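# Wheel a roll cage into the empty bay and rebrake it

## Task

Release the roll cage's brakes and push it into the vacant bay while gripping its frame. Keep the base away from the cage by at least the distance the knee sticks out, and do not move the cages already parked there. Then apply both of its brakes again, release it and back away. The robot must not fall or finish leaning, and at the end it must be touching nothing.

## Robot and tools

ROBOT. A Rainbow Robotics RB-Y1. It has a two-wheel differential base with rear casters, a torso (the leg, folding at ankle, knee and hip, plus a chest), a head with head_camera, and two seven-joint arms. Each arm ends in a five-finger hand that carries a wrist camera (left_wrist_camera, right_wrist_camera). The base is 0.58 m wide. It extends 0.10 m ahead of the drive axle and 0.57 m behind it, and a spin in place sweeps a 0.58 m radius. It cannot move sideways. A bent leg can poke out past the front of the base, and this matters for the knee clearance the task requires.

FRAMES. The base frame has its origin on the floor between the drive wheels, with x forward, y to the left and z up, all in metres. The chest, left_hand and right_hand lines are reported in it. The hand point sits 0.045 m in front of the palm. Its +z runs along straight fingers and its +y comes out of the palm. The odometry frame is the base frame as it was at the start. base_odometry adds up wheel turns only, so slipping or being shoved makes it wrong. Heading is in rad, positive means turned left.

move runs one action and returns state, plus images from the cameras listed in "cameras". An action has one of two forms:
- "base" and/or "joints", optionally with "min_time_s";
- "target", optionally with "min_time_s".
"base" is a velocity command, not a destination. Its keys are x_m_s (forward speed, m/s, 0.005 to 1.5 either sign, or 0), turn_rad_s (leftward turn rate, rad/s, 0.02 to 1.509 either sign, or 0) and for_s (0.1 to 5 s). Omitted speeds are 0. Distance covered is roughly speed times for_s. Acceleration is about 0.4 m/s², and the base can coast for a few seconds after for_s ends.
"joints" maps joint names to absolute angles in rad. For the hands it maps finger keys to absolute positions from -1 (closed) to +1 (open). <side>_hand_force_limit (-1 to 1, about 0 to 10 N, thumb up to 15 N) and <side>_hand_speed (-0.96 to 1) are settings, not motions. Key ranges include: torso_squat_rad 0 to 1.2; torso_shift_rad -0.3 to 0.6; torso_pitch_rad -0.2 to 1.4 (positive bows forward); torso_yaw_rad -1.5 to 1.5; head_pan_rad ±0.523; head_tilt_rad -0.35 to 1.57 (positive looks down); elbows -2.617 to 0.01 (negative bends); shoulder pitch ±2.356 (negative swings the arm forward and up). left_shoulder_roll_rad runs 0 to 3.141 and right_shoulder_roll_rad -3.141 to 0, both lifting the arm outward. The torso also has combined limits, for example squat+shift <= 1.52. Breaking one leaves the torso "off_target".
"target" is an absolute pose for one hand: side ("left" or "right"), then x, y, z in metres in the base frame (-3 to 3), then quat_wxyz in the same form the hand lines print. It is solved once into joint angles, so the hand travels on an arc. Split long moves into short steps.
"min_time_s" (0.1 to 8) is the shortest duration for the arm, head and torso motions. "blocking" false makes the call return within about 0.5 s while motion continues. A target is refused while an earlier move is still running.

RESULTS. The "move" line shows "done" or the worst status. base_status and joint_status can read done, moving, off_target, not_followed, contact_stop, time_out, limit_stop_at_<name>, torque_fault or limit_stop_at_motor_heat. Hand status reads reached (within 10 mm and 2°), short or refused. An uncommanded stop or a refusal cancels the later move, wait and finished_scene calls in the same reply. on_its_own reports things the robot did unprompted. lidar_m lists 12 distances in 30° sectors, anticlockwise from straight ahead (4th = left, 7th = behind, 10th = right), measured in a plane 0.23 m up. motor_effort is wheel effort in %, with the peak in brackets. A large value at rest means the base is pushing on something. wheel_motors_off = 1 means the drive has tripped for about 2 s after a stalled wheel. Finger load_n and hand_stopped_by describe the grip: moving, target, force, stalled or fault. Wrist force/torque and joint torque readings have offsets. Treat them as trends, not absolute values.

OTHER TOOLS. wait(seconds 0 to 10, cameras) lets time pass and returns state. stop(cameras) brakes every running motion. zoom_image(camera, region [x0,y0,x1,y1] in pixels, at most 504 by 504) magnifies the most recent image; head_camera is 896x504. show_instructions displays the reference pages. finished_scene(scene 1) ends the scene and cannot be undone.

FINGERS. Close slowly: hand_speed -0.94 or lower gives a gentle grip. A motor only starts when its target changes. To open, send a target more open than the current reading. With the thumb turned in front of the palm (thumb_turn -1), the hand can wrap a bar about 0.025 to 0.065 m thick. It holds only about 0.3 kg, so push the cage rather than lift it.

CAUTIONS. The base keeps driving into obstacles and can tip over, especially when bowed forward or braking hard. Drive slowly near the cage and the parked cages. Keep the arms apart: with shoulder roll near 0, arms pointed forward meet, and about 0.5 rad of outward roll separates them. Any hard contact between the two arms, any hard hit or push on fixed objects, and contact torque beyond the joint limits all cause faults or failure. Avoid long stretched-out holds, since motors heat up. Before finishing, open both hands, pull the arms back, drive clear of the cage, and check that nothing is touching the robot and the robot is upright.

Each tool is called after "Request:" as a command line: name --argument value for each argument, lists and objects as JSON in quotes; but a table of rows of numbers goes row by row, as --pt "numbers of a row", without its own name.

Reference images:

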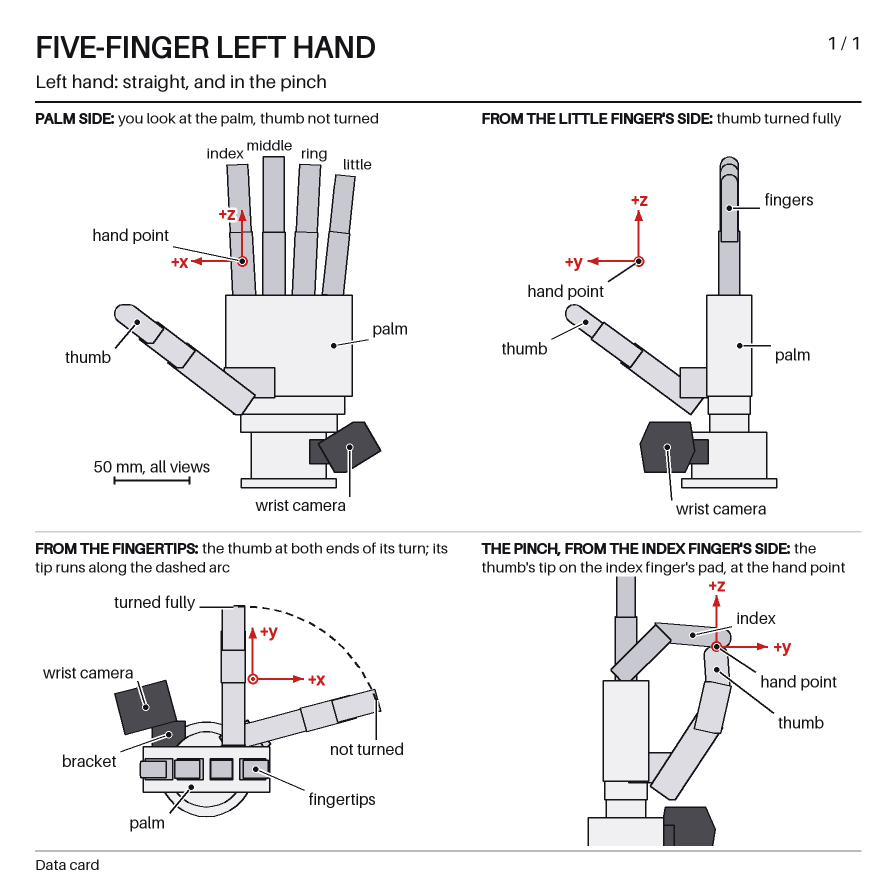

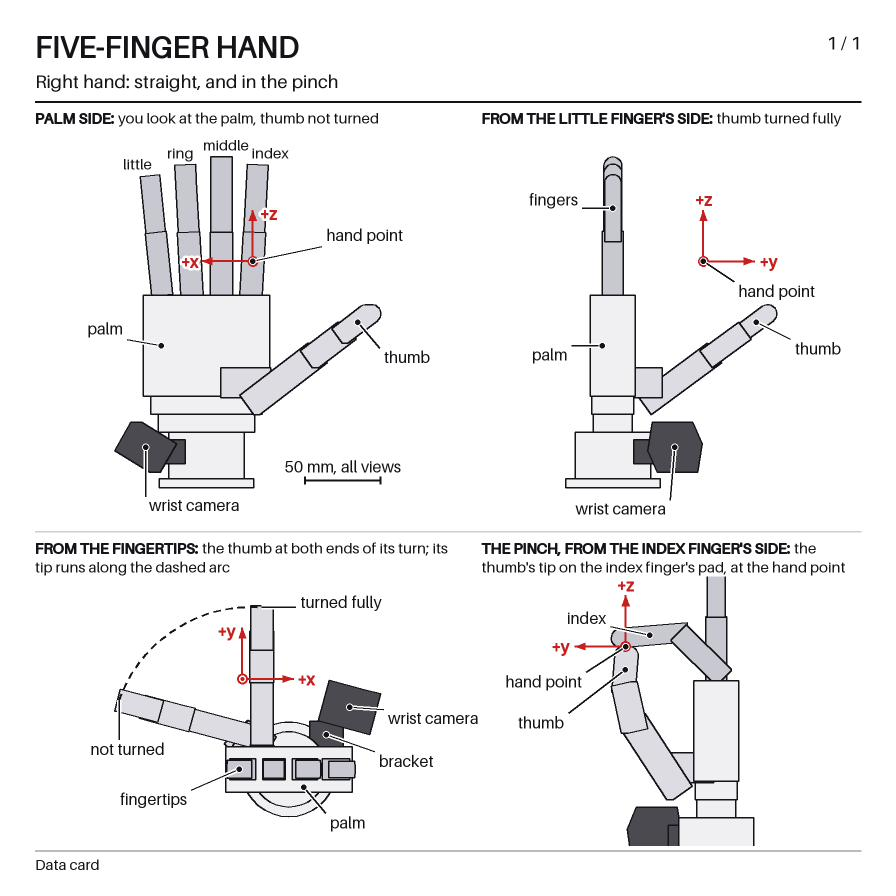

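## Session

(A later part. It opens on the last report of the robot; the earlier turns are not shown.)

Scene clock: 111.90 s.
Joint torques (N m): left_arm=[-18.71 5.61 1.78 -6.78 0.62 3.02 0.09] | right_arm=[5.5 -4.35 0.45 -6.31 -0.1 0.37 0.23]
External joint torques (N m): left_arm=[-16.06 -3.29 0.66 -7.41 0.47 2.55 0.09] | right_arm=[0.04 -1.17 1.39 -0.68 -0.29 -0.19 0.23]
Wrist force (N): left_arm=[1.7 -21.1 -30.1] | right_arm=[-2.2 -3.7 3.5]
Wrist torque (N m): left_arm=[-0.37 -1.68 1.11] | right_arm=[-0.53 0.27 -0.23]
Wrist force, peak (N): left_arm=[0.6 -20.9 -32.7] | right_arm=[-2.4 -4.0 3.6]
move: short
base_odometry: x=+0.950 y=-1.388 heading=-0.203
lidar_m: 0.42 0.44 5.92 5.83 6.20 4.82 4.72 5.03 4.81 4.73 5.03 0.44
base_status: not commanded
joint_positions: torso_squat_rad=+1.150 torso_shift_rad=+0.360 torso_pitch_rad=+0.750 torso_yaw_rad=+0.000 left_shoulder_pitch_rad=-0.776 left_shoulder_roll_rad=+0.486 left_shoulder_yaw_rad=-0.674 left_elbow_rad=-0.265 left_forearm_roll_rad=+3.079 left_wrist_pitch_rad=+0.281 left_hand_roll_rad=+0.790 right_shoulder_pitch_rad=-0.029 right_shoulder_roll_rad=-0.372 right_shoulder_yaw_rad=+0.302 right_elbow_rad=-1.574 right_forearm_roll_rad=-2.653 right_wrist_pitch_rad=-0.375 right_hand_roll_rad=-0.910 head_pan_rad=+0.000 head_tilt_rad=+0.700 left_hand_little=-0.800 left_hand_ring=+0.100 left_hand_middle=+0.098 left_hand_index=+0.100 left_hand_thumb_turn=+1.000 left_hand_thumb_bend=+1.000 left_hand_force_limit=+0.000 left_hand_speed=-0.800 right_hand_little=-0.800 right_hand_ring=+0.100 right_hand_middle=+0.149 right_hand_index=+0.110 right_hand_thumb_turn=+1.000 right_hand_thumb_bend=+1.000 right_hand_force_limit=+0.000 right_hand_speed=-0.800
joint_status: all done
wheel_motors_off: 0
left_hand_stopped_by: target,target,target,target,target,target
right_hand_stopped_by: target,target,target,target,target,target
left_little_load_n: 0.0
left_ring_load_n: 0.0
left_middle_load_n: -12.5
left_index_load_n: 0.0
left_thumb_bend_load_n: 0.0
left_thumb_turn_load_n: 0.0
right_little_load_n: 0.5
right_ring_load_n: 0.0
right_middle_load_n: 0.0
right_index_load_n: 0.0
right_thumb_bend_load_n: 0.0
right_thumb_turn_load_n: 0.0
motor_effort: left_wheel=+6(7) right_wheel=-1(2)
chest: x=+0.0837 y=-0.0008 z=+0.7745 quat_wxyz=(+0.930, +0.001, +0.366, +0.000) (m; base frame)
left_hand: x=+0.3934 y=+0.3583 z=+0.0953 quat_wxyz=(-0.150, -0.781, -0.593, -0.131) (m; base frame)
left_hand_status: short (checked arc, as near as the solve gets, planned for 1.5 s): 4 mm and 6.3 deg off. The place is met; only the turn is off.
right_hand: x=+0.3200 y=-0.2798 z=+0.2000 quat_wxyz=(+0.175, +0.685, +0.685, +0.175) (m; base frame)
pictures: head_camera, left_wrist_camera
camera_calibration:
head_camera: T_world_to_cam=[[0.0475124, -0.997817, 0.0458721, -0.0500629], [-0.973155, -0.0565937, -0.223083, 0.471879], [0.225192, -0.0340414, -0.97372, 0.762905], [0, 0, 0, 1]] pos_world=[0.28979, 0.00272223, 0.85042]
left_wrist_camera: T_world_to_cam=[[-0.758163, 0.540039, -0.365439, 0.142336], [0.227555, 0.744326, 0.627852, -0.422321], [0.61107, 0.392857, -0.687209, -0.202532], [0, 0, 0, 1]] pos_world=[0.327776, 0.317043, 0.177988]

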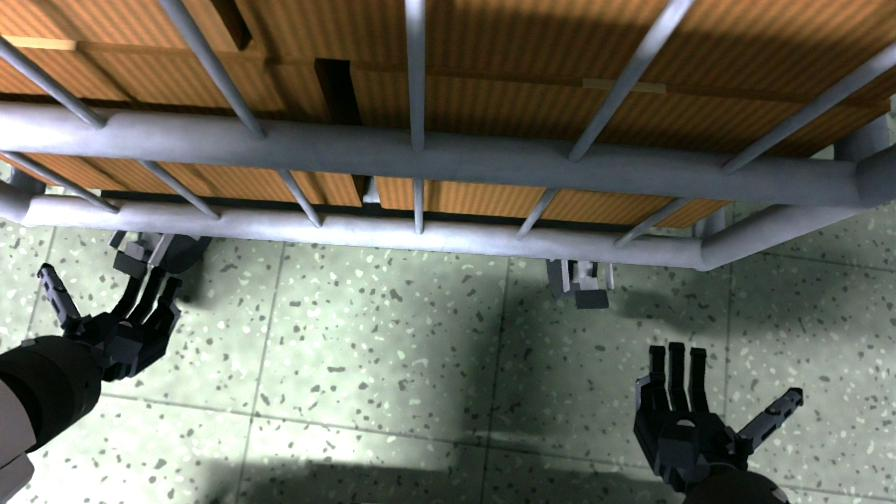

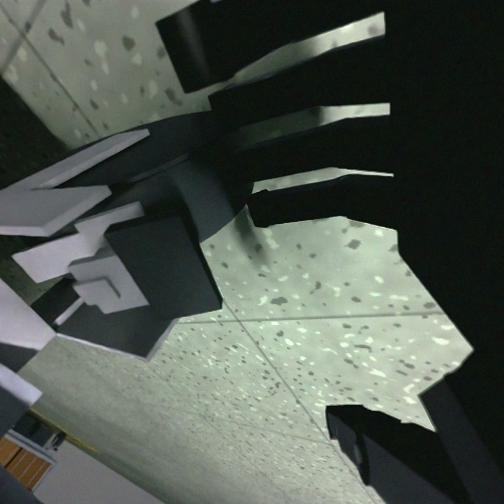

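Request:
move --target '{"side": "left", "x": 0.387, "y": 0.362, "z": 0.105, "quat_wxyz": [0.199, 0.7799, 0.5751, 0.1468]}' --min_time_s 1

Request:
move --target '{"side": "left", "x": 0.392, "y": 0.360, "z": 0.125, "quat_wxyz": [0.199, 0.7799, 0.5751, 0.1468]}' --min_time_s 1 --cameras '["head_camera", "left_wrist_camera"]'

Request:
zoom_image --camera "head_camera" --region '[60, 190, 220, 350]'

Scene clock: 113.47 s.
Joint torques (N m): left_arm=[-1.33 9.58 3.09 -0.37 0.45 0.95 -0.09] | right_arm=[5.21 -4.39 0.32 -6.15 -0.04 -0.02 0.38]
External joint torques (N m): left_arm=[0.39 0.36 1.91 -1.04 0.24 0.33 -0.09] | right_arm=[-0.26 -1.21 1.26 -0.52 -0.24 -0.58 0.38]
Wrist force (N): left_arm=[1.8 -3.8 -9.4] | right_arm=[-2.3 -3.8 3.3]
Wrist torque (N m): left_arm=[-0.77 -1.16 0.54] | right_arm=[-0.53 0.28 -0.24]
Wrist force, peak (N): left_arm=[1.8 -21.0 -29.9] | right_arm=[-2.4 -3.9 3.6]
move: short
base_odometry: x=+0.950 y=-1.388 heading=-0.203
lidar_m: 0.42 0.44 5.93 5.83 6.19 4.81 4.73 5.03 4.82 4.73 5.03 0.43
base_status: not commanded
joint_positions: torso_squat_rad=+1.150 torso_shift_rad=+0.360 torso_pitch_rad=+0.750 torso_yaw_rad=+0.000 left_shoulder_pitch_rad=-0.732 left_shoulder_roll_rad=+0.497 left_shoulder_yaw_rad=-0.613 left_elbow_rad=-0.267 left_forearm_roll_rad=+3.106 left_wrist_pitch_rad=+0.377 left_hand_roll_rad=+0.699 right_shoulder_pitch_rad=-0.029 right_shoulder_roll_rad=-0.372 right_shoulder_yaw_rad=+0.302 right_elbow_rad=-1.574 right_forearm_roll_rad=-2.653 right_wrist_pitch_rad=-0.375 right_hand_roll_rad=-0.910 head_pan_rad=+0.000 head_tilt_rad=+0.700 left_hand_little=-0.800 left_hand_ring=+0.100 left_hand_middle=+0.100 left_hand_index=+0.100 left_hand_thumb_turn=+1.000 left_hand_thumb_bend=+1.000 left_hand_force_limit=+0.000 left_hand_speed=-0.800 right_hand_little=-0.800 right_hand_ring=+0.100 right_hand_middle=+0.149 right_hand_index=+0.110 right_hand_thumb_turn=+1.000 right_hand_thumb_bend=+1.000 right_hand_force_limit=+0.000 right_hand_speed=-0.800
joint_status: all done
wheel_motors_off: 0
left_hand_stopped_by: target,target,target,target,target,target
right_hand_stopped_by: target,target,target,target,target,target
left_little_load_n: 0.0
left_ring_load_n: 0.0
left_middle_load_n: 0.0
left_index_load_n: 0.0
left_thumb_bend_load_n: 0.0
left_thumb_turn_load_n: 0.0
right_little_load_n: 0.0
right_ring_load_n: 0.0
right_middle_load_n: 0.0
right_index_load_n: 0.0
right_thumb_bend_load_n: 0.0
right_thumb_turn_load_n: 0.0
motor_effort: left_wheel=+5(7) right_wheel=-1(2)
chest: x=+0.0837 y=-0.0008 z=+0.7745 quat_wxyz=(+0.930, +0.001, +0.366, +0.000) (m; base frame)
left_hand: x=+0.3870 y=+0.3614 z=+0.1058 quat_wxyz=(-0.178, -0.780, -0.583, -0.140) (m; base frame)
left_hand_status: short (checked arc, as near as the solve gets, planned for 1.0 s): 1 mm and 2.7 deg off. The place is met; only the turn is off.
right_hand: x=+0.3200 y=-0.2799 z=+0.2000 quat_wxyz=(+0.175, +0.685, +0.685, +0.175) (m; base frame)
pictures: none

Scene clock: 114.80 s.
Joint torques (N m): left_arm=[-1.2 9.47 3.67 -1.32 0.42 0.78 -0.1] | right_arm=[5.82 -4.64 0.4 -6.27 0.06 0.36 0.23]
External joint torques (N m): left_arm=[-0.71 -0.54 1.58 -0.78 0.27 0.04 -0.1] | right_arm=[0.35 -1.46 1.34 -0.64 -0.14 -0.21 0.23]
Wrist force (N): left_arm=[1.8 -4.0 -9.2] | right_arm=[-2.2 -3.9 3.5]
Wrist torque (N m): left_arm=[-0.77 -1.15 0.52] | right_arm=[-0.56 0.26 -0.24]
Wrist force, peak (N): left_arm=[5.0 -15.1 -18.8] | right_arm=[-2.6 -4.1 3.8]
move: done
base_odometry: x=+0.950 y=-1.388 heading=-0.203
lidar_m: 0.42 0.44 5.93 5.83 6.20 4.81 4.73 5.02 4.81 4.73 5.03 0.44
base_status: not commanded
joint_positions: torso_squat_rad=+1.150 torso_shift_rad=+0.360 torso_pitch_rad=+0.750 torso_yaw_rad=+0.000 left_shoulder_pitch_rad=-0.597 left_shoulder_roll_rad=+0.595 left_shoulder_yaw_rad=-0.582 left_elbow_rad=-0.565 left_forearm_roll_rad=+3.129 left_wrist_pitch_rad=+0.300 left_hand_roll_rad=+0.668 right_shoulder_pitch_rad=-0.029 right_shoulder_roll_rad=-0.372 right_shoulder_yaw_rad=+0.302 right_elbow_rad=-1.574 right_forearm_roll_rad=-2.653 right_wrist_pitch_rad=-0.375 right_hand_roll_rad=-0.910 head_pan_rad=+0.000 head_tilt_rad=+0.700 left_hand_little=-0.800 left_hand_ring=+0.100 left_hand_middle=+0.100 left_hand_index=+0.100 left_hand_thumb_turn=+1.000 left_hand_thumb_bend=+1.000 left_hand_force_limit=+0.000 left_hand_speed=-0.800 right_hand_little=-0.800 right_hand_ring=+0.100 right_hand_middle=+0.149 right_hand_index=+0.110 right_hand_thumb_turn=+1.000 right_hand_thumb_bend=+1.000 right_hand_force_limit=+0.000 right_hand_speed=-0.800
joint_status: all done
wheel_motors_off: 0
left_hand_stopped_by: target,target,target,target,target,target
right_hand_stopped_by: target,target,target,target,target,target
left_little_load_n: 0.0
left_ring_load_n: 0.0
left_middle_load_n: 0.0
left_index_load_n: 0.0
left_thumb_bend_load_n: 0.0
left_thumb_turn_load_n: 0.0
right_little_load_n: 0.0
right_ring_load_n: 0.0
right_middle_load_n: 0.0
right_index_load_n: 0.0
right_thumb_bend_load_n: 0.0
right_thumb_turn_load_n: 0.0
motor_effort: left_wheel=+4(5) right_wheel=-2(2)
chest: x=+0.0837 y=-0.0008 z=+0.7745 quat_wxyz=(+0.930, +0.001, +0.366, +0.000) (m; base frame)
left_hand: x=+0.3915 y=+0.3597 z=+0.1251 quat_wxyz=(-0.205, -0.780, -0.573, -0.148) (m; base frame)
left_hand_status: reached (checked arc, planned for 1.0 s): 1 mm and 0.8 deg off.
right_hand: x=+0.3200 y=-0.2799 z=+0.2000 quat_wxyz=(+0.175, +0.685, +0.685, +0.175) (m; base frame)
pictures: head_camera, left_wrist_camera
camera_calibration:
head_camera: T_world_to_cam=[[0.0473782, -0.997815, 0.0460482, -0.0502739], [-0.973162, -0.0565024, -0.223076, 0.471869], [0.22519, -0.0342434, -0.973713, 0.762898], [0, 0, 0, 1]] pos_world=[0.28979, 0.00262185, 0.850421]
left_wrist_camera: T_world_to_cam=[[-0.694924, 0.543846, -0.470439, 0.138117], [0.196267, 0.77283, 0.6035, -0.436606], [0.691781, 0.327055, -0.643797, -0.194935], [0, 0, 0, 1]] pos_world=[0.316525, 0.326062, 0.202969]

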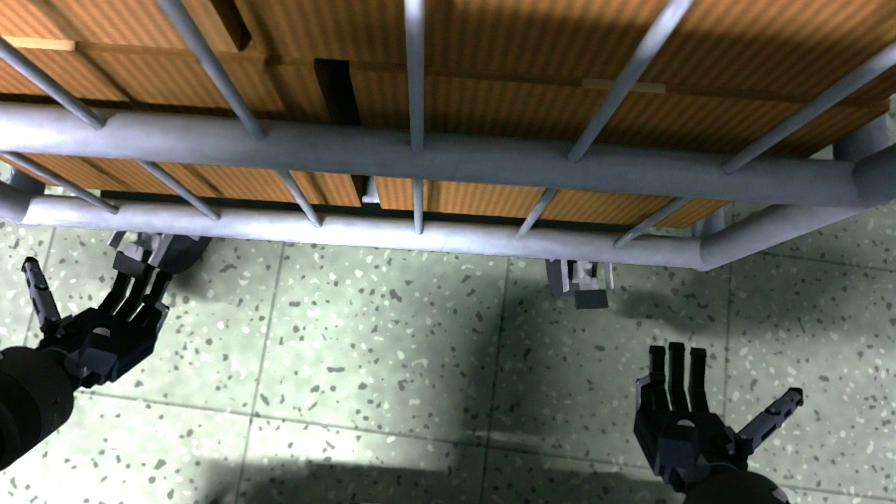

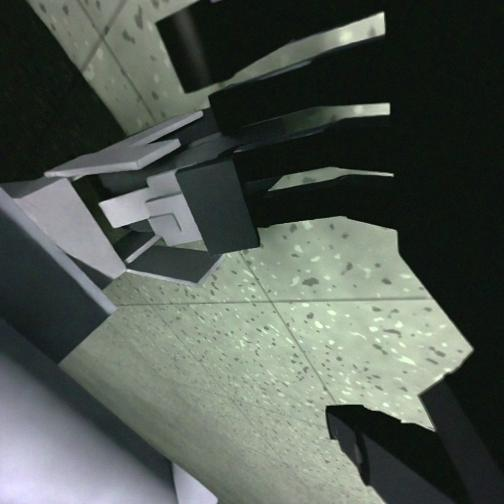

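Scaled by 3.150 from the camera's 896x504 image, which has a finer 1280x720 frame.

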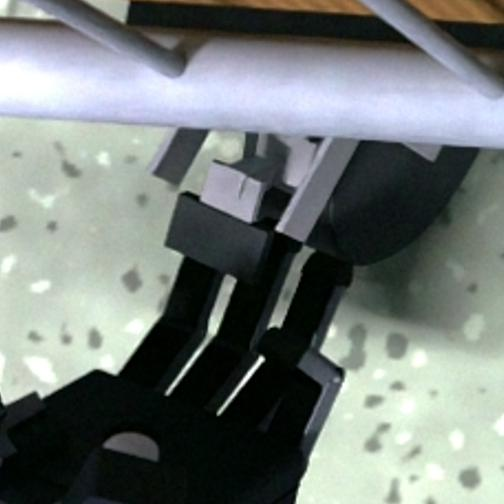

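Request:
move --target '{"side": "left", "x": 0.396, "y": 0.360, "z": 0.143, "quat_wxyz": [0.199, 0.7799, 0.5751, 0.1468]}' --min_time_s 1.5

Request:
move --target '{"side": "left", "x": 0.396, "y": 0.360, "z": 0.156, "quat_wxyz": [0.199, 0.7799, 0.5751, 0.1468]}' --min_time_s 1 --cameras '["head_camera", "left_wrist_camera"]'

Request:
zoom_image --camera "head_camera" --region '[60, 190, 220, 350]'

Scene clock: 116.77 s.
Joint torques (N m): left_arm=[0.39 11.15 3.26 -1.76 0.33 0.6 0.26] | right_arm=[5.46 -4.46 -0.03 -6.24 0.03 0.27 0.29]
External joint torques (N m): left_arm=[0.35 0.67 0.35 -0.1 0.29 -0.1 0.26] | right_arm=[-0.01 -1.27 0.91 -0.61 -0.16 -0.29 0.29]
Wrist force (N): left_arm=[1.6 -4.6 -7.9] | right_arm=[-2.2 -3.6 3.4]
Wrist torque (N m): left_arm=[-0.86 -1.13 0.74] | right_arm=[-0.49 0.29 -0.22]
Wrist force, peak (N): left_arm=[2.0 -4.5 -9.4] | right_arm=[-2.5 -4.0 3.6]
move: done
base_odometry: x=+0.950 y=-1.388 heading=-0.203
lidar_m: 0.42 0.44 5.94 5.83 6.19 4.82 4.73 5.02 4.82 4.73 5.03 0.44
base_status: not commanded
joint_positions: torso_squat_rad=+1.150 torso_shift_rad=+0.360 torso_pitch_rad=+0.750 torso_yaw_rad=+0.000 left_shoulder_pitch_rad=-0.496 left_shoulder_roll_rad=+0.695 left_shoulder_yaw_rad=-0.583 left_elbow_rad=-0.856 left_forearm_roll_rad=+3.141 left_wrist_pitch_rad=+0.134 left_hand_roll_rad=+0.702 right_shoulder_pitch_rad=-0.029 right_shoulder_roll_rad=-0.372 right_shoulder_yaw_rad=+0.302 right_elbow_rad=-1.574 right_forearm_roll_rad=-2.653 right_wrist_pitch_rad=-0.375 right_hand_roll_rad=-0.910 head_pan_rad=+0.000 head_tilt_rad=+0.700 left_hand_little=-0.800 left_hand_ring=+0.100 left_hand_middle=+0.100 left_hand_index=+0.100 left_hand_thumb_turn=+1.000 left_hand_thumb_bend=+1.000 left_hand_force_limit=+0.000 left_hand_speed=-0.800 right_hand_little=-0.800 right_hand_ring=+0.100 right_hand_middle=+0.149 right_hand_index=+0.110 right_hand_thumb_turn=+1.000 right_hand_thumb_bend=+1.000 right_hand_force_limit=+0.000 right_hand_speed=-0.800
joint_status: all done
wheel_motors_off: 0
left_hand_stopped_by: target,target,target,target,target,target
right_hand_stopped_by: target,target,target,target,target,target
left_little_load_n: 0.0
left_ring_load_n: 0.0
left_middle_load_n: 0.0
left_index_load_n: 1.0
left_thumb_bend_load_n: 0.0
left_thumb_turn_load_n: 0.0
right_little_load_n: 0.0
right_ring_load_n: 0.0
right_middle_load_n: 0.0
right_index_load_n: 0.0
right_thumb_bend_load_n: 0.0
right_thumb_turn_load_n: 0.0
motor_effort: left_wheel=+0(3) right_wheel=-1(2)
chest: x=+0.0837 y=-0.0008 z=+0.7745 quat_wxyz=(+0.930, +0.001, +0.366, +0.000) (m; base frame)
left_hand: x=+0.3961 y=+0.3597 z=+0.1430 quat_wxyz=(-0.200, -0.780, -0.575, -0.147) (m; base frame)
left_hand_status: reached (checked arc, planned for 1.5 s): 0 mm and 0.1 deg off.
right_hand: x=+0.3200 y=-0.2800 z=+0.2000 quat_wxyz=(+0.175, +0.685, +0.685, +0.175) (m; base frame)
pictures: none

Scene clock: 118.10 s.
Joint torques (N m): left_arm=[-7.42 12.19 9.43 -5.17 0.08 1.94 0.3] | right_arm=[5.47 -3.84 -0.12 -5.79 0.21 0.36 0.43]
External joint torques (N m): left_arm=[-7.89 1.55 6.2 -3.05 0.09 1.26 0.3] | right_arm=[-0.01 -0.66 0.82 -0.16 0.01 -0.2 0.43]
Wrist force (N): left_arm=[-2.7 -13.4 -13.7] | right_arm=[-2.0 -3.5 3.4]
Wrist torque (N m): left_arm=[-0.44 -1.42 1.01] | right_arm=[-0.50 0.24 -0.24]
Wrist force, peak (N): left_arm=[8.4 -26.7 -15.2] | right_arm=[-2.8 -4.3 3.7]
move: done
base_odometry: x=+0.950 y=-1.388 heading=-0.203
lidar_m: 0.42 0.44 5.93 5.83 6.19 4.81 4.72 5.02 4.82 4.73 5.03 0.43
base_status: not commanded
joint_positions: torso_squat_rad=+1.150 torso_shift_rad=+0.360 torso_pitch_rad=+0.750 torso_yaw_rad=+0.000 left_shoulder_pitch_rad=-0.440 left_shoulder_roll_rad=+0.744 left_shoulder_yaw_rad=-0.574 left_elbow_rad=-0.990 left_forearm_roll_rad=+3.141 left_wrist_pitch_rad=+0.067 left_hand_roll_rad=+0.718 right_shoulder_pitch_rad=-0.029 right_shoulder_roll_rad=-0.372 right_shoulder_yaw_rad=+0.302 right_elbow_rad=-1.574 right_forearm_roll_rad=-2.653 right_wrist_pitch_rad=-0.375 right_hand_roll_rad=-0.910 head_pan_rad=+0.000 head_tilt_rad=+0.700 left_hand_little=-0.800 left_hand_ring=+0.100 left_hand_middle=+0.100 left_hand_index=+0.100 left_hand_thumb_turn=+1.000 left_hand_thumb_bend=+1.000 left_hand_force_limit=+0.000 left_hand_speed=-0.800 right_hand_little=-0.800 right_hand_ring=+0.100 right_hand_middle=+0.149 right_hand_index=+0.110 right_hand_thumb_turn=+1.000 right_hand_thumb_bend=+1.000 right_hand_force_limit=+0.000 right_hand_speed=-0.800
joint_status: all done
wheel_motors_off: 0
left_hand_stopped_by: target,target,target,target,target,target
right_hand_stopped_by: target,target,target,target,target,target
left_little_load_n: 0.0
left_ring_load_n: 1.0
left_middle_load_n: 0.5
left_index_load_n: 0.0
left_thumb_bend_load_n: 0.0
left_thumb_turn_load_n: 0.0
right_little_load_n: 0.0
right_ring_load_n: 0.0
right_middle_load_n: 0.0
right_index_load_n: 0.5
right_thumb_bend_load_n: 0.0
right_thumb_turn_load_n: 0.0
motor_effort: left_wheel=+7(10) right_wheel=-2(3)
chest: x=+0.0838 y=-0.0007 z=+0.7744 quat_wxyz=(+0.930, +0.001, +0.366, +0.000) (m; base frame)
left_hand: x=+0.3937 y=+0.3602 z=+0.1549 quat_wxyz=(-0.198, -0.780, -0.575, -0.146) (m; base frame)
left_hand_status: reached (checked arc, planned for 1.0 s): 3 mm and 0.2 deg off.
right_hand: x=+0.3200 y=-0.2798 z=+0.1999 quat_wxyz=(+0.175, +0.685, +0.685, +0.175) (m; base frame)
pictures: head_camera, left_wrist_camera
camera_calibration:
head_camera: T_world_to_cam=[[0.0475658, -0.997801, 0.0461695, -0.0502335], [-0.973224, -0.0567014, -0.222757, 0.471702], [0.224885, -0.0343376, -0.97378, 0.762932], [0, 0, 0, 1]] pos_world=[0.289889, 0.00282048, 0.850323]
left_wrist_camera: T_world_to_cam=[[-0.703608, 0.543816, -0.457384, 0.154768], [0.200819, 0.769608, 0.606115, -0.456417], [0.681621, 0.334617, -0.650711, -0.175012], [0, 0, 0, 1]] pos_world=[0.319845, 0.325659, 0.233547]

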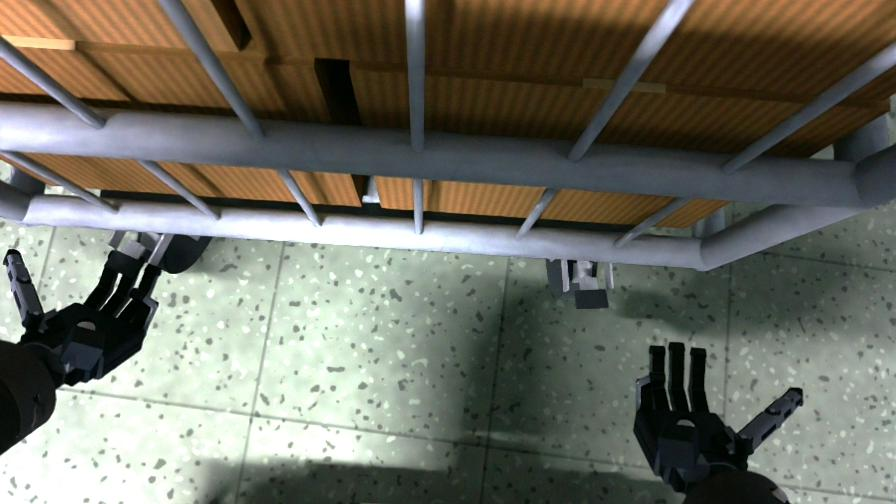

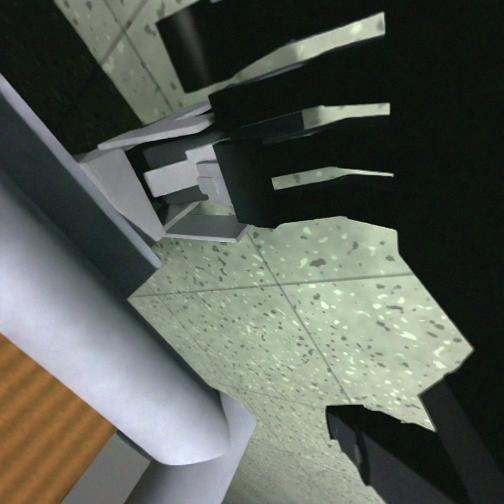

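Scaled by 3.150 from the camera's 896x504 image, which has a finer 1280x720 frame.

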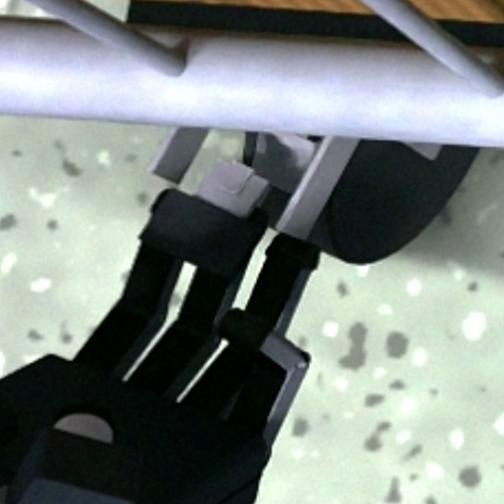

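Request:
move --target '{"side": "left", "x": 0.385, "y": 0.364, "z": 0.135, "quat_wxyz": [0.199, 0.7799, 0.5751, 0.1468]}' --min_time_s 1

Request:
move --target '{"side": "left", "x": 0.32, "y": 0.37, "z": 0.15, "quat_wxyz": [0.199, 0.7799, 0.5751, 0.1468]}' --min_time_s 1.5 --cameras '["head_camera", "left_wrist_camera"]'

Request:
zoom_image --camera "head_camera" --region '[60, 190, 220, 350]'

Request:
zoom_image --camera "head_camera" --region '[500, 190, 660, 350]'

Request:
zoom_image --camera "left_wrist_camera" --region '[0, 150, 200, 350]'

Scene clock: 120.23 s.
Joint torques (N m): left_arm=[-0.84 9.1 4.26 -0.86 -0.12 0.88 -0.15] | right_arm=[5.3 -4.12 -0.2 -5.57 -0.01 0.33 0.19]
External joint torques (N m): left_arm=[-1.24 -1.22 1.61 0.46 -0.19 0.18 -0.14] | right_arm=[-0.17 -0.94 0.74 0.06 -0.21 -0.24 0.19]
Wrist force (N): left_arm=[1.0 -4.6 -8.8] | right_arm=[-2.3 -3.9 3.5]
Wrist torque (N m): left_arm=[-0.90 -1.00 0.49] | right_arm=[-0.57 0.28 -0.26]
Wrist force, peak (N): left_arm=[11.0 -23.3 -35.7] | right_arm=[-2.4 -4.0 3.7]
move: done
base_odometry: x=+0.950 y=-1.388 heading=-0.203
lidar_m: 0.42 0.44 5.94 5.83 6.20 4.81 4.73 5.03 4.82 4.73 5.02 0.44
base_status: not commanded
joint_positions: torso_squat_rad=+1.150 torso_shift_rad=+0.360 torso_pitch_rad=+0.750 torso_yaw_rad=+0.000 left_shoulder_pitch_rad=-0.500 left_shoulder_roll_rad=+0.665 left_shoulder_yaw_rad=-0.569 left_elbow_rad=-0.786 left_forearm_roll_rad=+3.121 left_wrist_pitch_rad=+0.179 left_hand_roll_rad=+0.695 right_shoulder_pitch_rad=-0.029 right_shoulder_roll_rad=-0.372 right_shoulder_yaw_rad=+0.302 right_elbow_rad=-1.574 right_forearm_roll_rad=-2.653 right_wrist_pitch_rad=-0.375 right_hand_roll_rad=-0.910 head_pan_rad=+0.000 head_tilt_rad=+0.700 left_hand_little=-0.800 left_hand_ring=+0.100 left_hand_middle=+0.100 left_hand_index=+0.100 left_hand_thumb_turn=+1.000 left_hand_thumb_bend=+1.000 left_hand_force_limit=+0.000 left_hand_speed=-0.800 right_hand_little=-0.800 right_hand_ring=+0.100 right_hand_middle=+0.149 right_hand_index=+0.110 right_hand_thumb_turn=+1.000 right_hand_thumb_bend=+1.000 right_hand_force_limit=+0.000 right_hand_speed=-0.800
joint_status: all done
wheel_motors_off: 0
left_hand_stopped_by: target,target,target,target,target,target
right_hand_stopped_by: target,target,target,target,target,target
left_little_load_n: 0.5
left_ring_load_n: 0.0
left_middle_load_n: 0.0
left_index_load_n: 0.0
left_thumb_bend_load_n: 0.0
left_thumb_turn_load_n: 0.0
right_little_load_n: 0.0
right_ring_load_n: 0.0
right_middle_load_n: 0.0
right_index_load_n: 0.0
right_thumb_bend_load_n: 0.0
right_thumb_turn_load_n: 0.0
motor_effort: left_wheel=+2(10) right_wheel=-2(3)
chest: x=+0.0837 y=-0.0007 z=+0.7745 quat_wxyz=(+0.930, +0.001, +0.366, +0.000) (m; base frame)
left_hand: x=+0.3845 y=+0.3636 z=+0.1355 quat_wxyz=(-0.197, -0.780, -0.576, -0.146) (m; base frame)
left_hand_status: reached (checked arc, planned for 1.0 s): 1 mm and 0.3 deg off.
right_hand: x=+0.3200 y=-0.2799 z=+0.2000 quat_wxyz=(+0.175, +0.685, +0.685, +0.175) (m; base frame)
pictures: none

Scene clock: 122.07 s.
Joint torques (N m): left_arm=[3.97 7.88 4.2 -2.24 0.28 1.09 -0.15] | right_arm=[5.24 -3.98 -0.28 -5.86 0.11 0.27 0.36]
External joint torques (N m): left_arm=[-0.27 -1.6 1.62 -0.7 0.21 0.3 -0.15] | right_arm=[-0.23 -0.8 0.66 -0.23 -0.08 -0.3 0.36]
Wrist force (N): left_arm=[1.2 -4.6 -8.8] | right_arm=[-2.3 -4.0 3.5]
Wrist torque (N m): left_arm=[-0.91 -1.02 0.54] | right_arm=[-0.57 0.28 -0.25]
Wrist force, peak (N): left_arm=[1.2 -4.8 -9.4] | right_arm=[-2.2 -3.9 3.7]
move: done
base_odometry: x=+0.950 y=-1.388 heading=-0.203
lidar_m: 0.41 0.45 0.61 5.83 6.20 4.81 4.73 5.03 4.82 4.73 5.03 0.44
base_status: not commanded
joint_positions: torso_squat_rad=+1.150 torso_shift_rad=+0.360 torso_pitch_rad=+0.750 torso_yaw_rad=+0.000 left_shoulder_pitch_rad=-0.274 left_shoulder_roll_rad=+0.655 left_shoulder_yaw_rad=-0.435 left_elbow_rad=-0.950 left_forearm_roll_rad=+3.131 left_wrist_pitch_rad=+0.203 left_hand_roll_rad=+0.554 right_shoulder_pitch_rad=-0.029 right_shoulder_roll_rad=-0.372 right_shoulder_yaw_rad=+0.302 right_elbow_rad=-1.574 right_forearm_roll_rad=-2.653 right_wrist_pitch_rad=-0.375 right_hand_roll_rad=-0.910 head_pan_rad=+0.000 head_tilt_rad=+0.700 left_hand_little=-0.800 left_hand_ring=+0.100 left_hand_middle=+0.100 left_hand_index=+0.100 left_hand_thumb_turn=+1.000 left_hand_thumb_bend=+1.000 left_hand_force_limit=+0.000 left_hand_speed=-0.800 right_hand_little=-0.800 right_hand_ring=+0.100 right_hand_middle=+0.149 right_hand_index=+0.110 right_hand_thumb_turn=+1.000 right_hand_thumb_bend=+1.000 right_hand_force_limit=+0.000 right_hand_speed=-0.800
joint_status: all done
wheel_motors_off: 0
left_hand_stopped_by: target,target,target,target,target,target
right_hand_stopped_by: target,target,target,target,target,target
left_little_load_n: 0.0
left_ring_load_n: 0.0
left_middle_load_n: 0.0
left_index_load_n: 0.0
left_thumb_bend_load_n: 0.0
left_thumb_turn_load_n: 0.0
right_little_load_n: 0.0
right_ring_load_n: 0.0
right_middle_load_n: 0.0
right_index_load_n: 0.0
right_thumb_bend_load_n: 0.0
right_thumb_turn_load_n: 0.0
motor_effort: left_wheel=+2(3) right_wheel=-3(3)
chest: x=+0.0837 y=-0.0007 z=+0.7745 quat_wxyz=(+0.930, +0.001, +0.366, +0.000) (m; base frame)
left_hand: x=+0.3200 y=+0.3701 z=+0.1500 quat_wxyz=(-0.199, -0.780, -0.575, -0.147) (m; base frame)
left_hand_status: reached (checked arc, planned for 1.5 s): 0 mm and 0.0 deg off.
right_hand: x=+0.3200 y=-0.2799 z=+0.2000 quat_wxyz=(+0.175, +0.685, +0.685, +0.175) (m; base frame)
pictures: head_camera, left_wrist_camera
camera_calibration:
head_camera: T_world_to_cam=[[0.0474561, -0.997806, 0.046161, -0.0502936], [-0.973181, -0.0566001, -0.222971, 0.471791], [0.225095, -0.0343416, -0.973732, 0.762946], [0, 0, 0, 1]] pos_world=[0.28979, 0.00272097, 0.850422]
left_wrist_camera: T_world_to_cam=[[-0.702076, 0.543849, -0.459693, 0.0951388], [0.199201, 0.769764, 0.60645, -0.445914], [0.683672, 0.334203, -0.648768, -0.13211], [0, 0, 0, 1]] pos_world=[0.245941, 0.335659, 0.228451]

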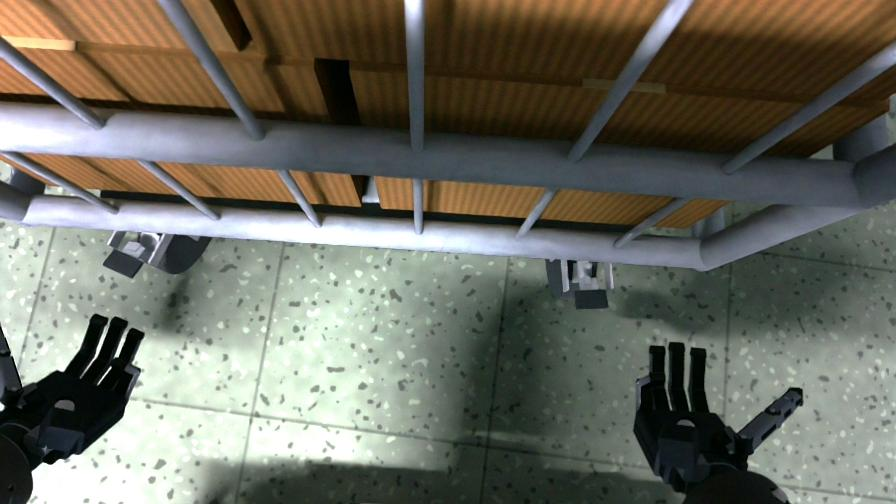

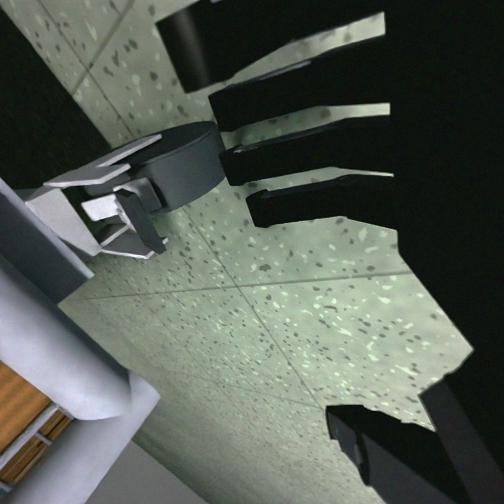

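Scaled by 3.150 from the camera's 896x504 image, which has a finer 1280x720 frame.

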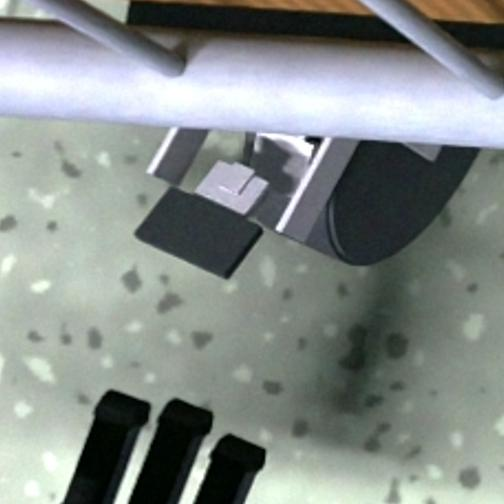

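Scaled by 3.150 from the camera's 896x504 image, which has a finer 1280x720 frame.

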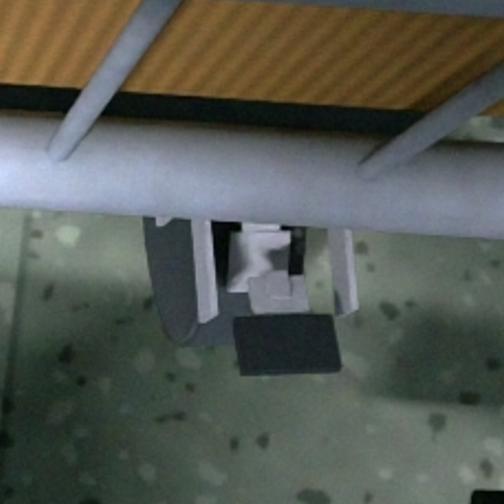

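Scaled by 2.520 from the camera's 504x504 image, which has a finer 720x720 frame.

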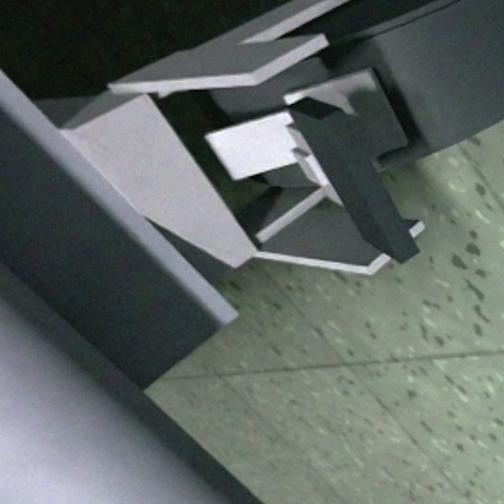

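Request:
move --base '{"x_m_s": -0.2, "for_s": 2.75}'

Request:
move --joints '{"torso_squat_rad": 0.35, "torso_pitch_rad": 0.0, "torso_shift_rad": 0.0, "head_tilt_rad": 0.6, "left_shoulder_pitch_rad": 0.0, "left_shoulder_roll_rad": 0.15, "left_shoulder_yaw_rad": 0.0, "left_elbow_rad": -0.6, "left_forearm_roll_rad": 1.5, "left_wrist_pitch_rad": 0.0, "left_hand_roll_rad": 0.0, "right_shoulder_pitch_rad": 0.0, "right_shoulder_roll_rad": -0.15, "right_shoulder_yaw_rad": 0.0, "right_elbow_rad": -0.6, "right_forearm_roll_rad": -1.5, "right_wrist_pitch_rad": 0.0, "right_hand_roll_rad": 0.0, "left_hand_little": 1, "left_hand_ring": 1, "left_hand_middle": 1, "left_hand_index": 1, "right_hand_little": 1, "right_hand_ring": 1, "right_hand_middle": 1, "right_hand_index": 1}' --min_time_s 5 --cameras '["head_camera"]'

Scene clock: 128.90 s.
Joint torques (N m): left_arm=[3.11 8.41 4.01 -1.97 0.22 0.99 -0.04] | right_arm=[5.67 -3.95 0.18 -5.77 0.09 0.46 0.34]
External joint torques (N m): left_arm=[-1.13 -1.07 1.43 -0.43 0.15 0.19 -0.03] | right_arm=[0.21 -0.77 1.12 -0.14 -0.11 -0.11 0.34]
Wrist force (N): left_arm=[1.1 -4.5 -9.2] | right_arm=[-2.4 -3.5 3.7]
Wrist torque (N m): left_arm=[-0.86 -1.01 0.51] | right_arm=[-0.53 0.30 -0.27]
Wrist force, peak (N): left_arm=[1.1 -4.8 -9.8] | right_arm=[-2.5 -3.9 3.8]
move: done
base_odometry: x=+0.408 y=-1.277 heading=-0.202
lidar_m: 0.98 1.02 5.98 5.87 5.50 4.25 4.17 4.43 4.77 4.69 4.98 1.01
base_status: done (sent for 2.77 of 2.77 s)
joint_positions: torso_squat_rad=+1.150 torso_shift_rad=+0.360 torso_pitch_rad=+0.750 torso_yaw_rad=+0.000 left_shoulder_pitch_rad=-0.274 left_shoulder_roll_rad=+0.655 left_shoulder_yaw_rad=-0.435 left_elbow_rad=-0.950 left_forearm_roll_rad=+3.131 left_wrist_pitch_rad=+0.203 left_hand_roll_rad=+0.554 right_shoulder_pitch_rad=-0.028 right_shoulder_roll_rad=-0.372 right_shoulder_yaw_rad=+0.302 right_elbow_rad=-1.574 right_forearm_roll_rad=-2.653 right_wrist_pitch_rad=-0.375 right_hand_roll_rad=-0.910 head_pan_rad=+0.000 head_tilt_rad=+0.700 left_hand_little=-0.800 left_hand_ring=+0.100 left_hand_middle=+0.100 left_hand_index=+0.100 left_hand_thumb_turn=+1.000 left_hand_thumb_bend=+1.000 left_hand_force_limit=+0.000 left_hand_speed=-0.800 right_hand_little=-0.800 right_hand_ring=+0.100 right_hand_middle=+0.149 right_hand_index=+0.110 right_hand_thumb_turn=+1.000 right_hand_thumb_bend=+1.000 right_hand_force_limit=+0.000 right_hand_speed=-0.800
joint_status: not commanded
wheel_motors_off: 0
left_hand_stopped_by: target,target,target,target,target,target
right_hand_stopped_by: target,target,target,target,target,target
left_little_load_n: 0.0
left_ring_load_n: 0.0
left_middle_load_n: 0.0
left_index_load_n: 0.0
left_thumb_bend_load_n: 0.0
left_thumb_turn_load_n: 0.0
right_little_load_n: 0.0
right_ring_load_n: 0.0
right_middle_load_n: 0.0
right_index_load_n: 0.0
right_thumb_bend_load_n: 0.0
right_thumb_turn_load_n: 0.0
motor_effort: left_wheel=+1(18) right_wheel=-2(22)
chest: x=+0.0836 y=-0.0007 z=+0.7745 quat_wxyz=(+0.931, +0.001, +0.366, +0.000) (m; base frame)
left_hand: x=+0.3200 y=+0.3701 z=+0.1501 quat_wxyz=(-0.199, -0.780, -0.575, -0.147) (m; base frame)
right_hand: x=+0.3200 y=-0.2799 z=+0.2001 quat_wxyz=(+0.175, +0.685, +0.685, +0.175) (m; base frame)
pictures: none

Scene clock: 134.20 s.
Joint torques (N m): left_arm=[-5.18 2.94 2.7 -4.25 -0.28 -0.63 -0.15] | right_arm=[-5.04 -2.78 -2.37 -3.81 0.26 -0.31 0.34]
External joint torques (N m): left_arm=[1.02 -1.43 1.69 0.75 -0.25 -0.18 -0.16] | right_arm=[0.69 1.52 -1.46 0.71 0.21 0.09 0.35]
Wrist force (N): left_arm=[-2.0 -0.9 -9.3] | right_arm=[0.9 -0.2 3.0]
Wrist torque (N m): left_arm=[-0.65 -0.86 0.25] | right_arm=[-0.29 0.06 0.05]
Wrist force, peak (N): left_arm=[0.1 -4.2 -9.7] | right_arm=[-2.0 -4.4 3.5]
move: done
base_odometry: x=+0.408 y=-1.277 heading=-0.202
lidar_m: 0.98 1.02 5.97 5.87 5.50 4.24 4.17 4.42 4.78 4.68 4.98 1.01
base_status: not commanded
joint_positions: torso_squat_rad=+0.350 torso_shift_rad=+0.000 torso_pitch_rad=+0.000 torso_yaw_rad=+0.000 left_shoulder_pitch_rad=+0.000 left_shoulder_roll_rad=+0.150 left_shoulder_yaw_rad=+0.000 left_elbow_rad=-0.600 left_forearm_roll_rad=+1.500 left_wrist_pitch_rad=+0.000 left_hand_roll_rad=+0.000 right_shoulder_pitch_rad=+0.000 right_shoulder_roll_rad=-0.150 right_shoulder_yaw_rad=+0.000 right_elbow_rad=-0.600 right_forearm_roll_rad=-1.500 right_wrist_pitch_rad=+0.000 right_hand_roll_rad=+0.000 head_pan_rad=+0.000 head_tilt_rad=+0.600 left_hand_little=+1.000 left_hand_ring=+1.000 left_hand_middle=+1.000 left_hand_index=+1.000 left_hand_thumb_turn=+1.000 left_hand_thumb_bend=+1.000 left_hand_force_limit=+0.000 left_hand_speed=-0.800 right_hand_little=+1.000 right_hand_ring=+1.000 right_hand_middle=+1.000 right_hand_index=+1.000 right_hand_thumb_turn=+1.000 right_hand_thumb_bend=+1.000 right_hand_force_limit=+0.000 right_hand_speed=-0.800
joint_status: all done
wheel_motors_off: 0
left_hand_stopped_by: target,target,target,target,target,target
right_hand_stopped_by: target,target,target,target,target,target
left_little_load_n: 0.0
left_ring_load_n: 0.0
left_middle_load_n: 0.0
left_index_load_n: 0.0
left_thumb_bend_load_n: 0.0
left_thumb_turn_load_n: 0.0
right_little_load_n: 0.0
right_ring_load_n: 0.0
right_middle_load_n: 0.0
right_index_load_n: 0.0
right_thumb_bend_load_n: 0.0
right_thumb_turn_load_n: 0.0
motor_effort: left_wheel=+3(5) right_wheel=-3(3)
chest: x=-0.2280 y=-0.0012 z=+1.2475 quat_wxyz=(+1.000, +0.001, +0.000, +0.000) (m; base frame)
left_hand: x=+0.1002 y=+0.2658 z=+0.6087 quat_wxyz=(+0.083, -0.951, +0.056, -0.292) (m; base frame)
right_hand: x=+0.1002 y=-0.2660 z=+0.6077 quat_wxyz=(+0.292, -0.056, +0.951, -0.081) (m; base frame)
pictures: head_camera
camera_calibration:
head_camera: T_world_to_cam=[[-0.0042819, -0.997829, 0.065719, -0.0938131], [-0.47472, -0.0558138, -0.878366, 1.21367], [0.880127, -0.0349592, -0.47345, 0.800705], [0, 0, 0, 1]] pos_world=[-0.128969, 0.00212235, 1.45131]

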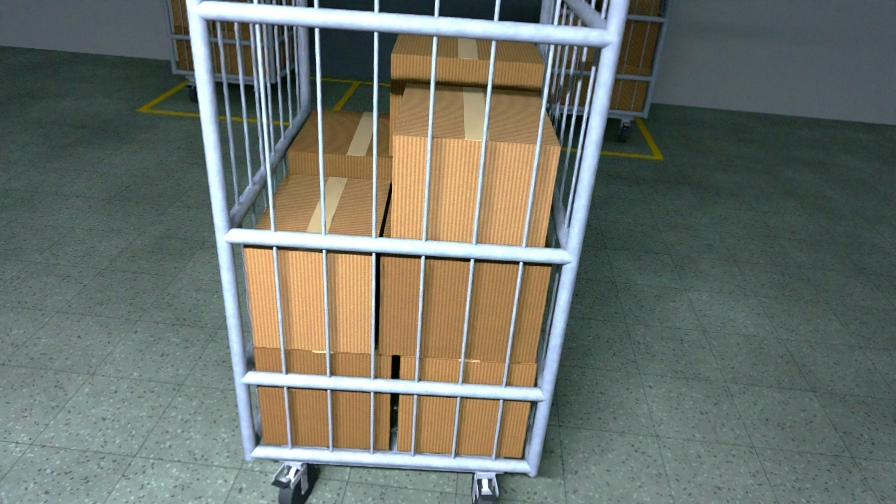

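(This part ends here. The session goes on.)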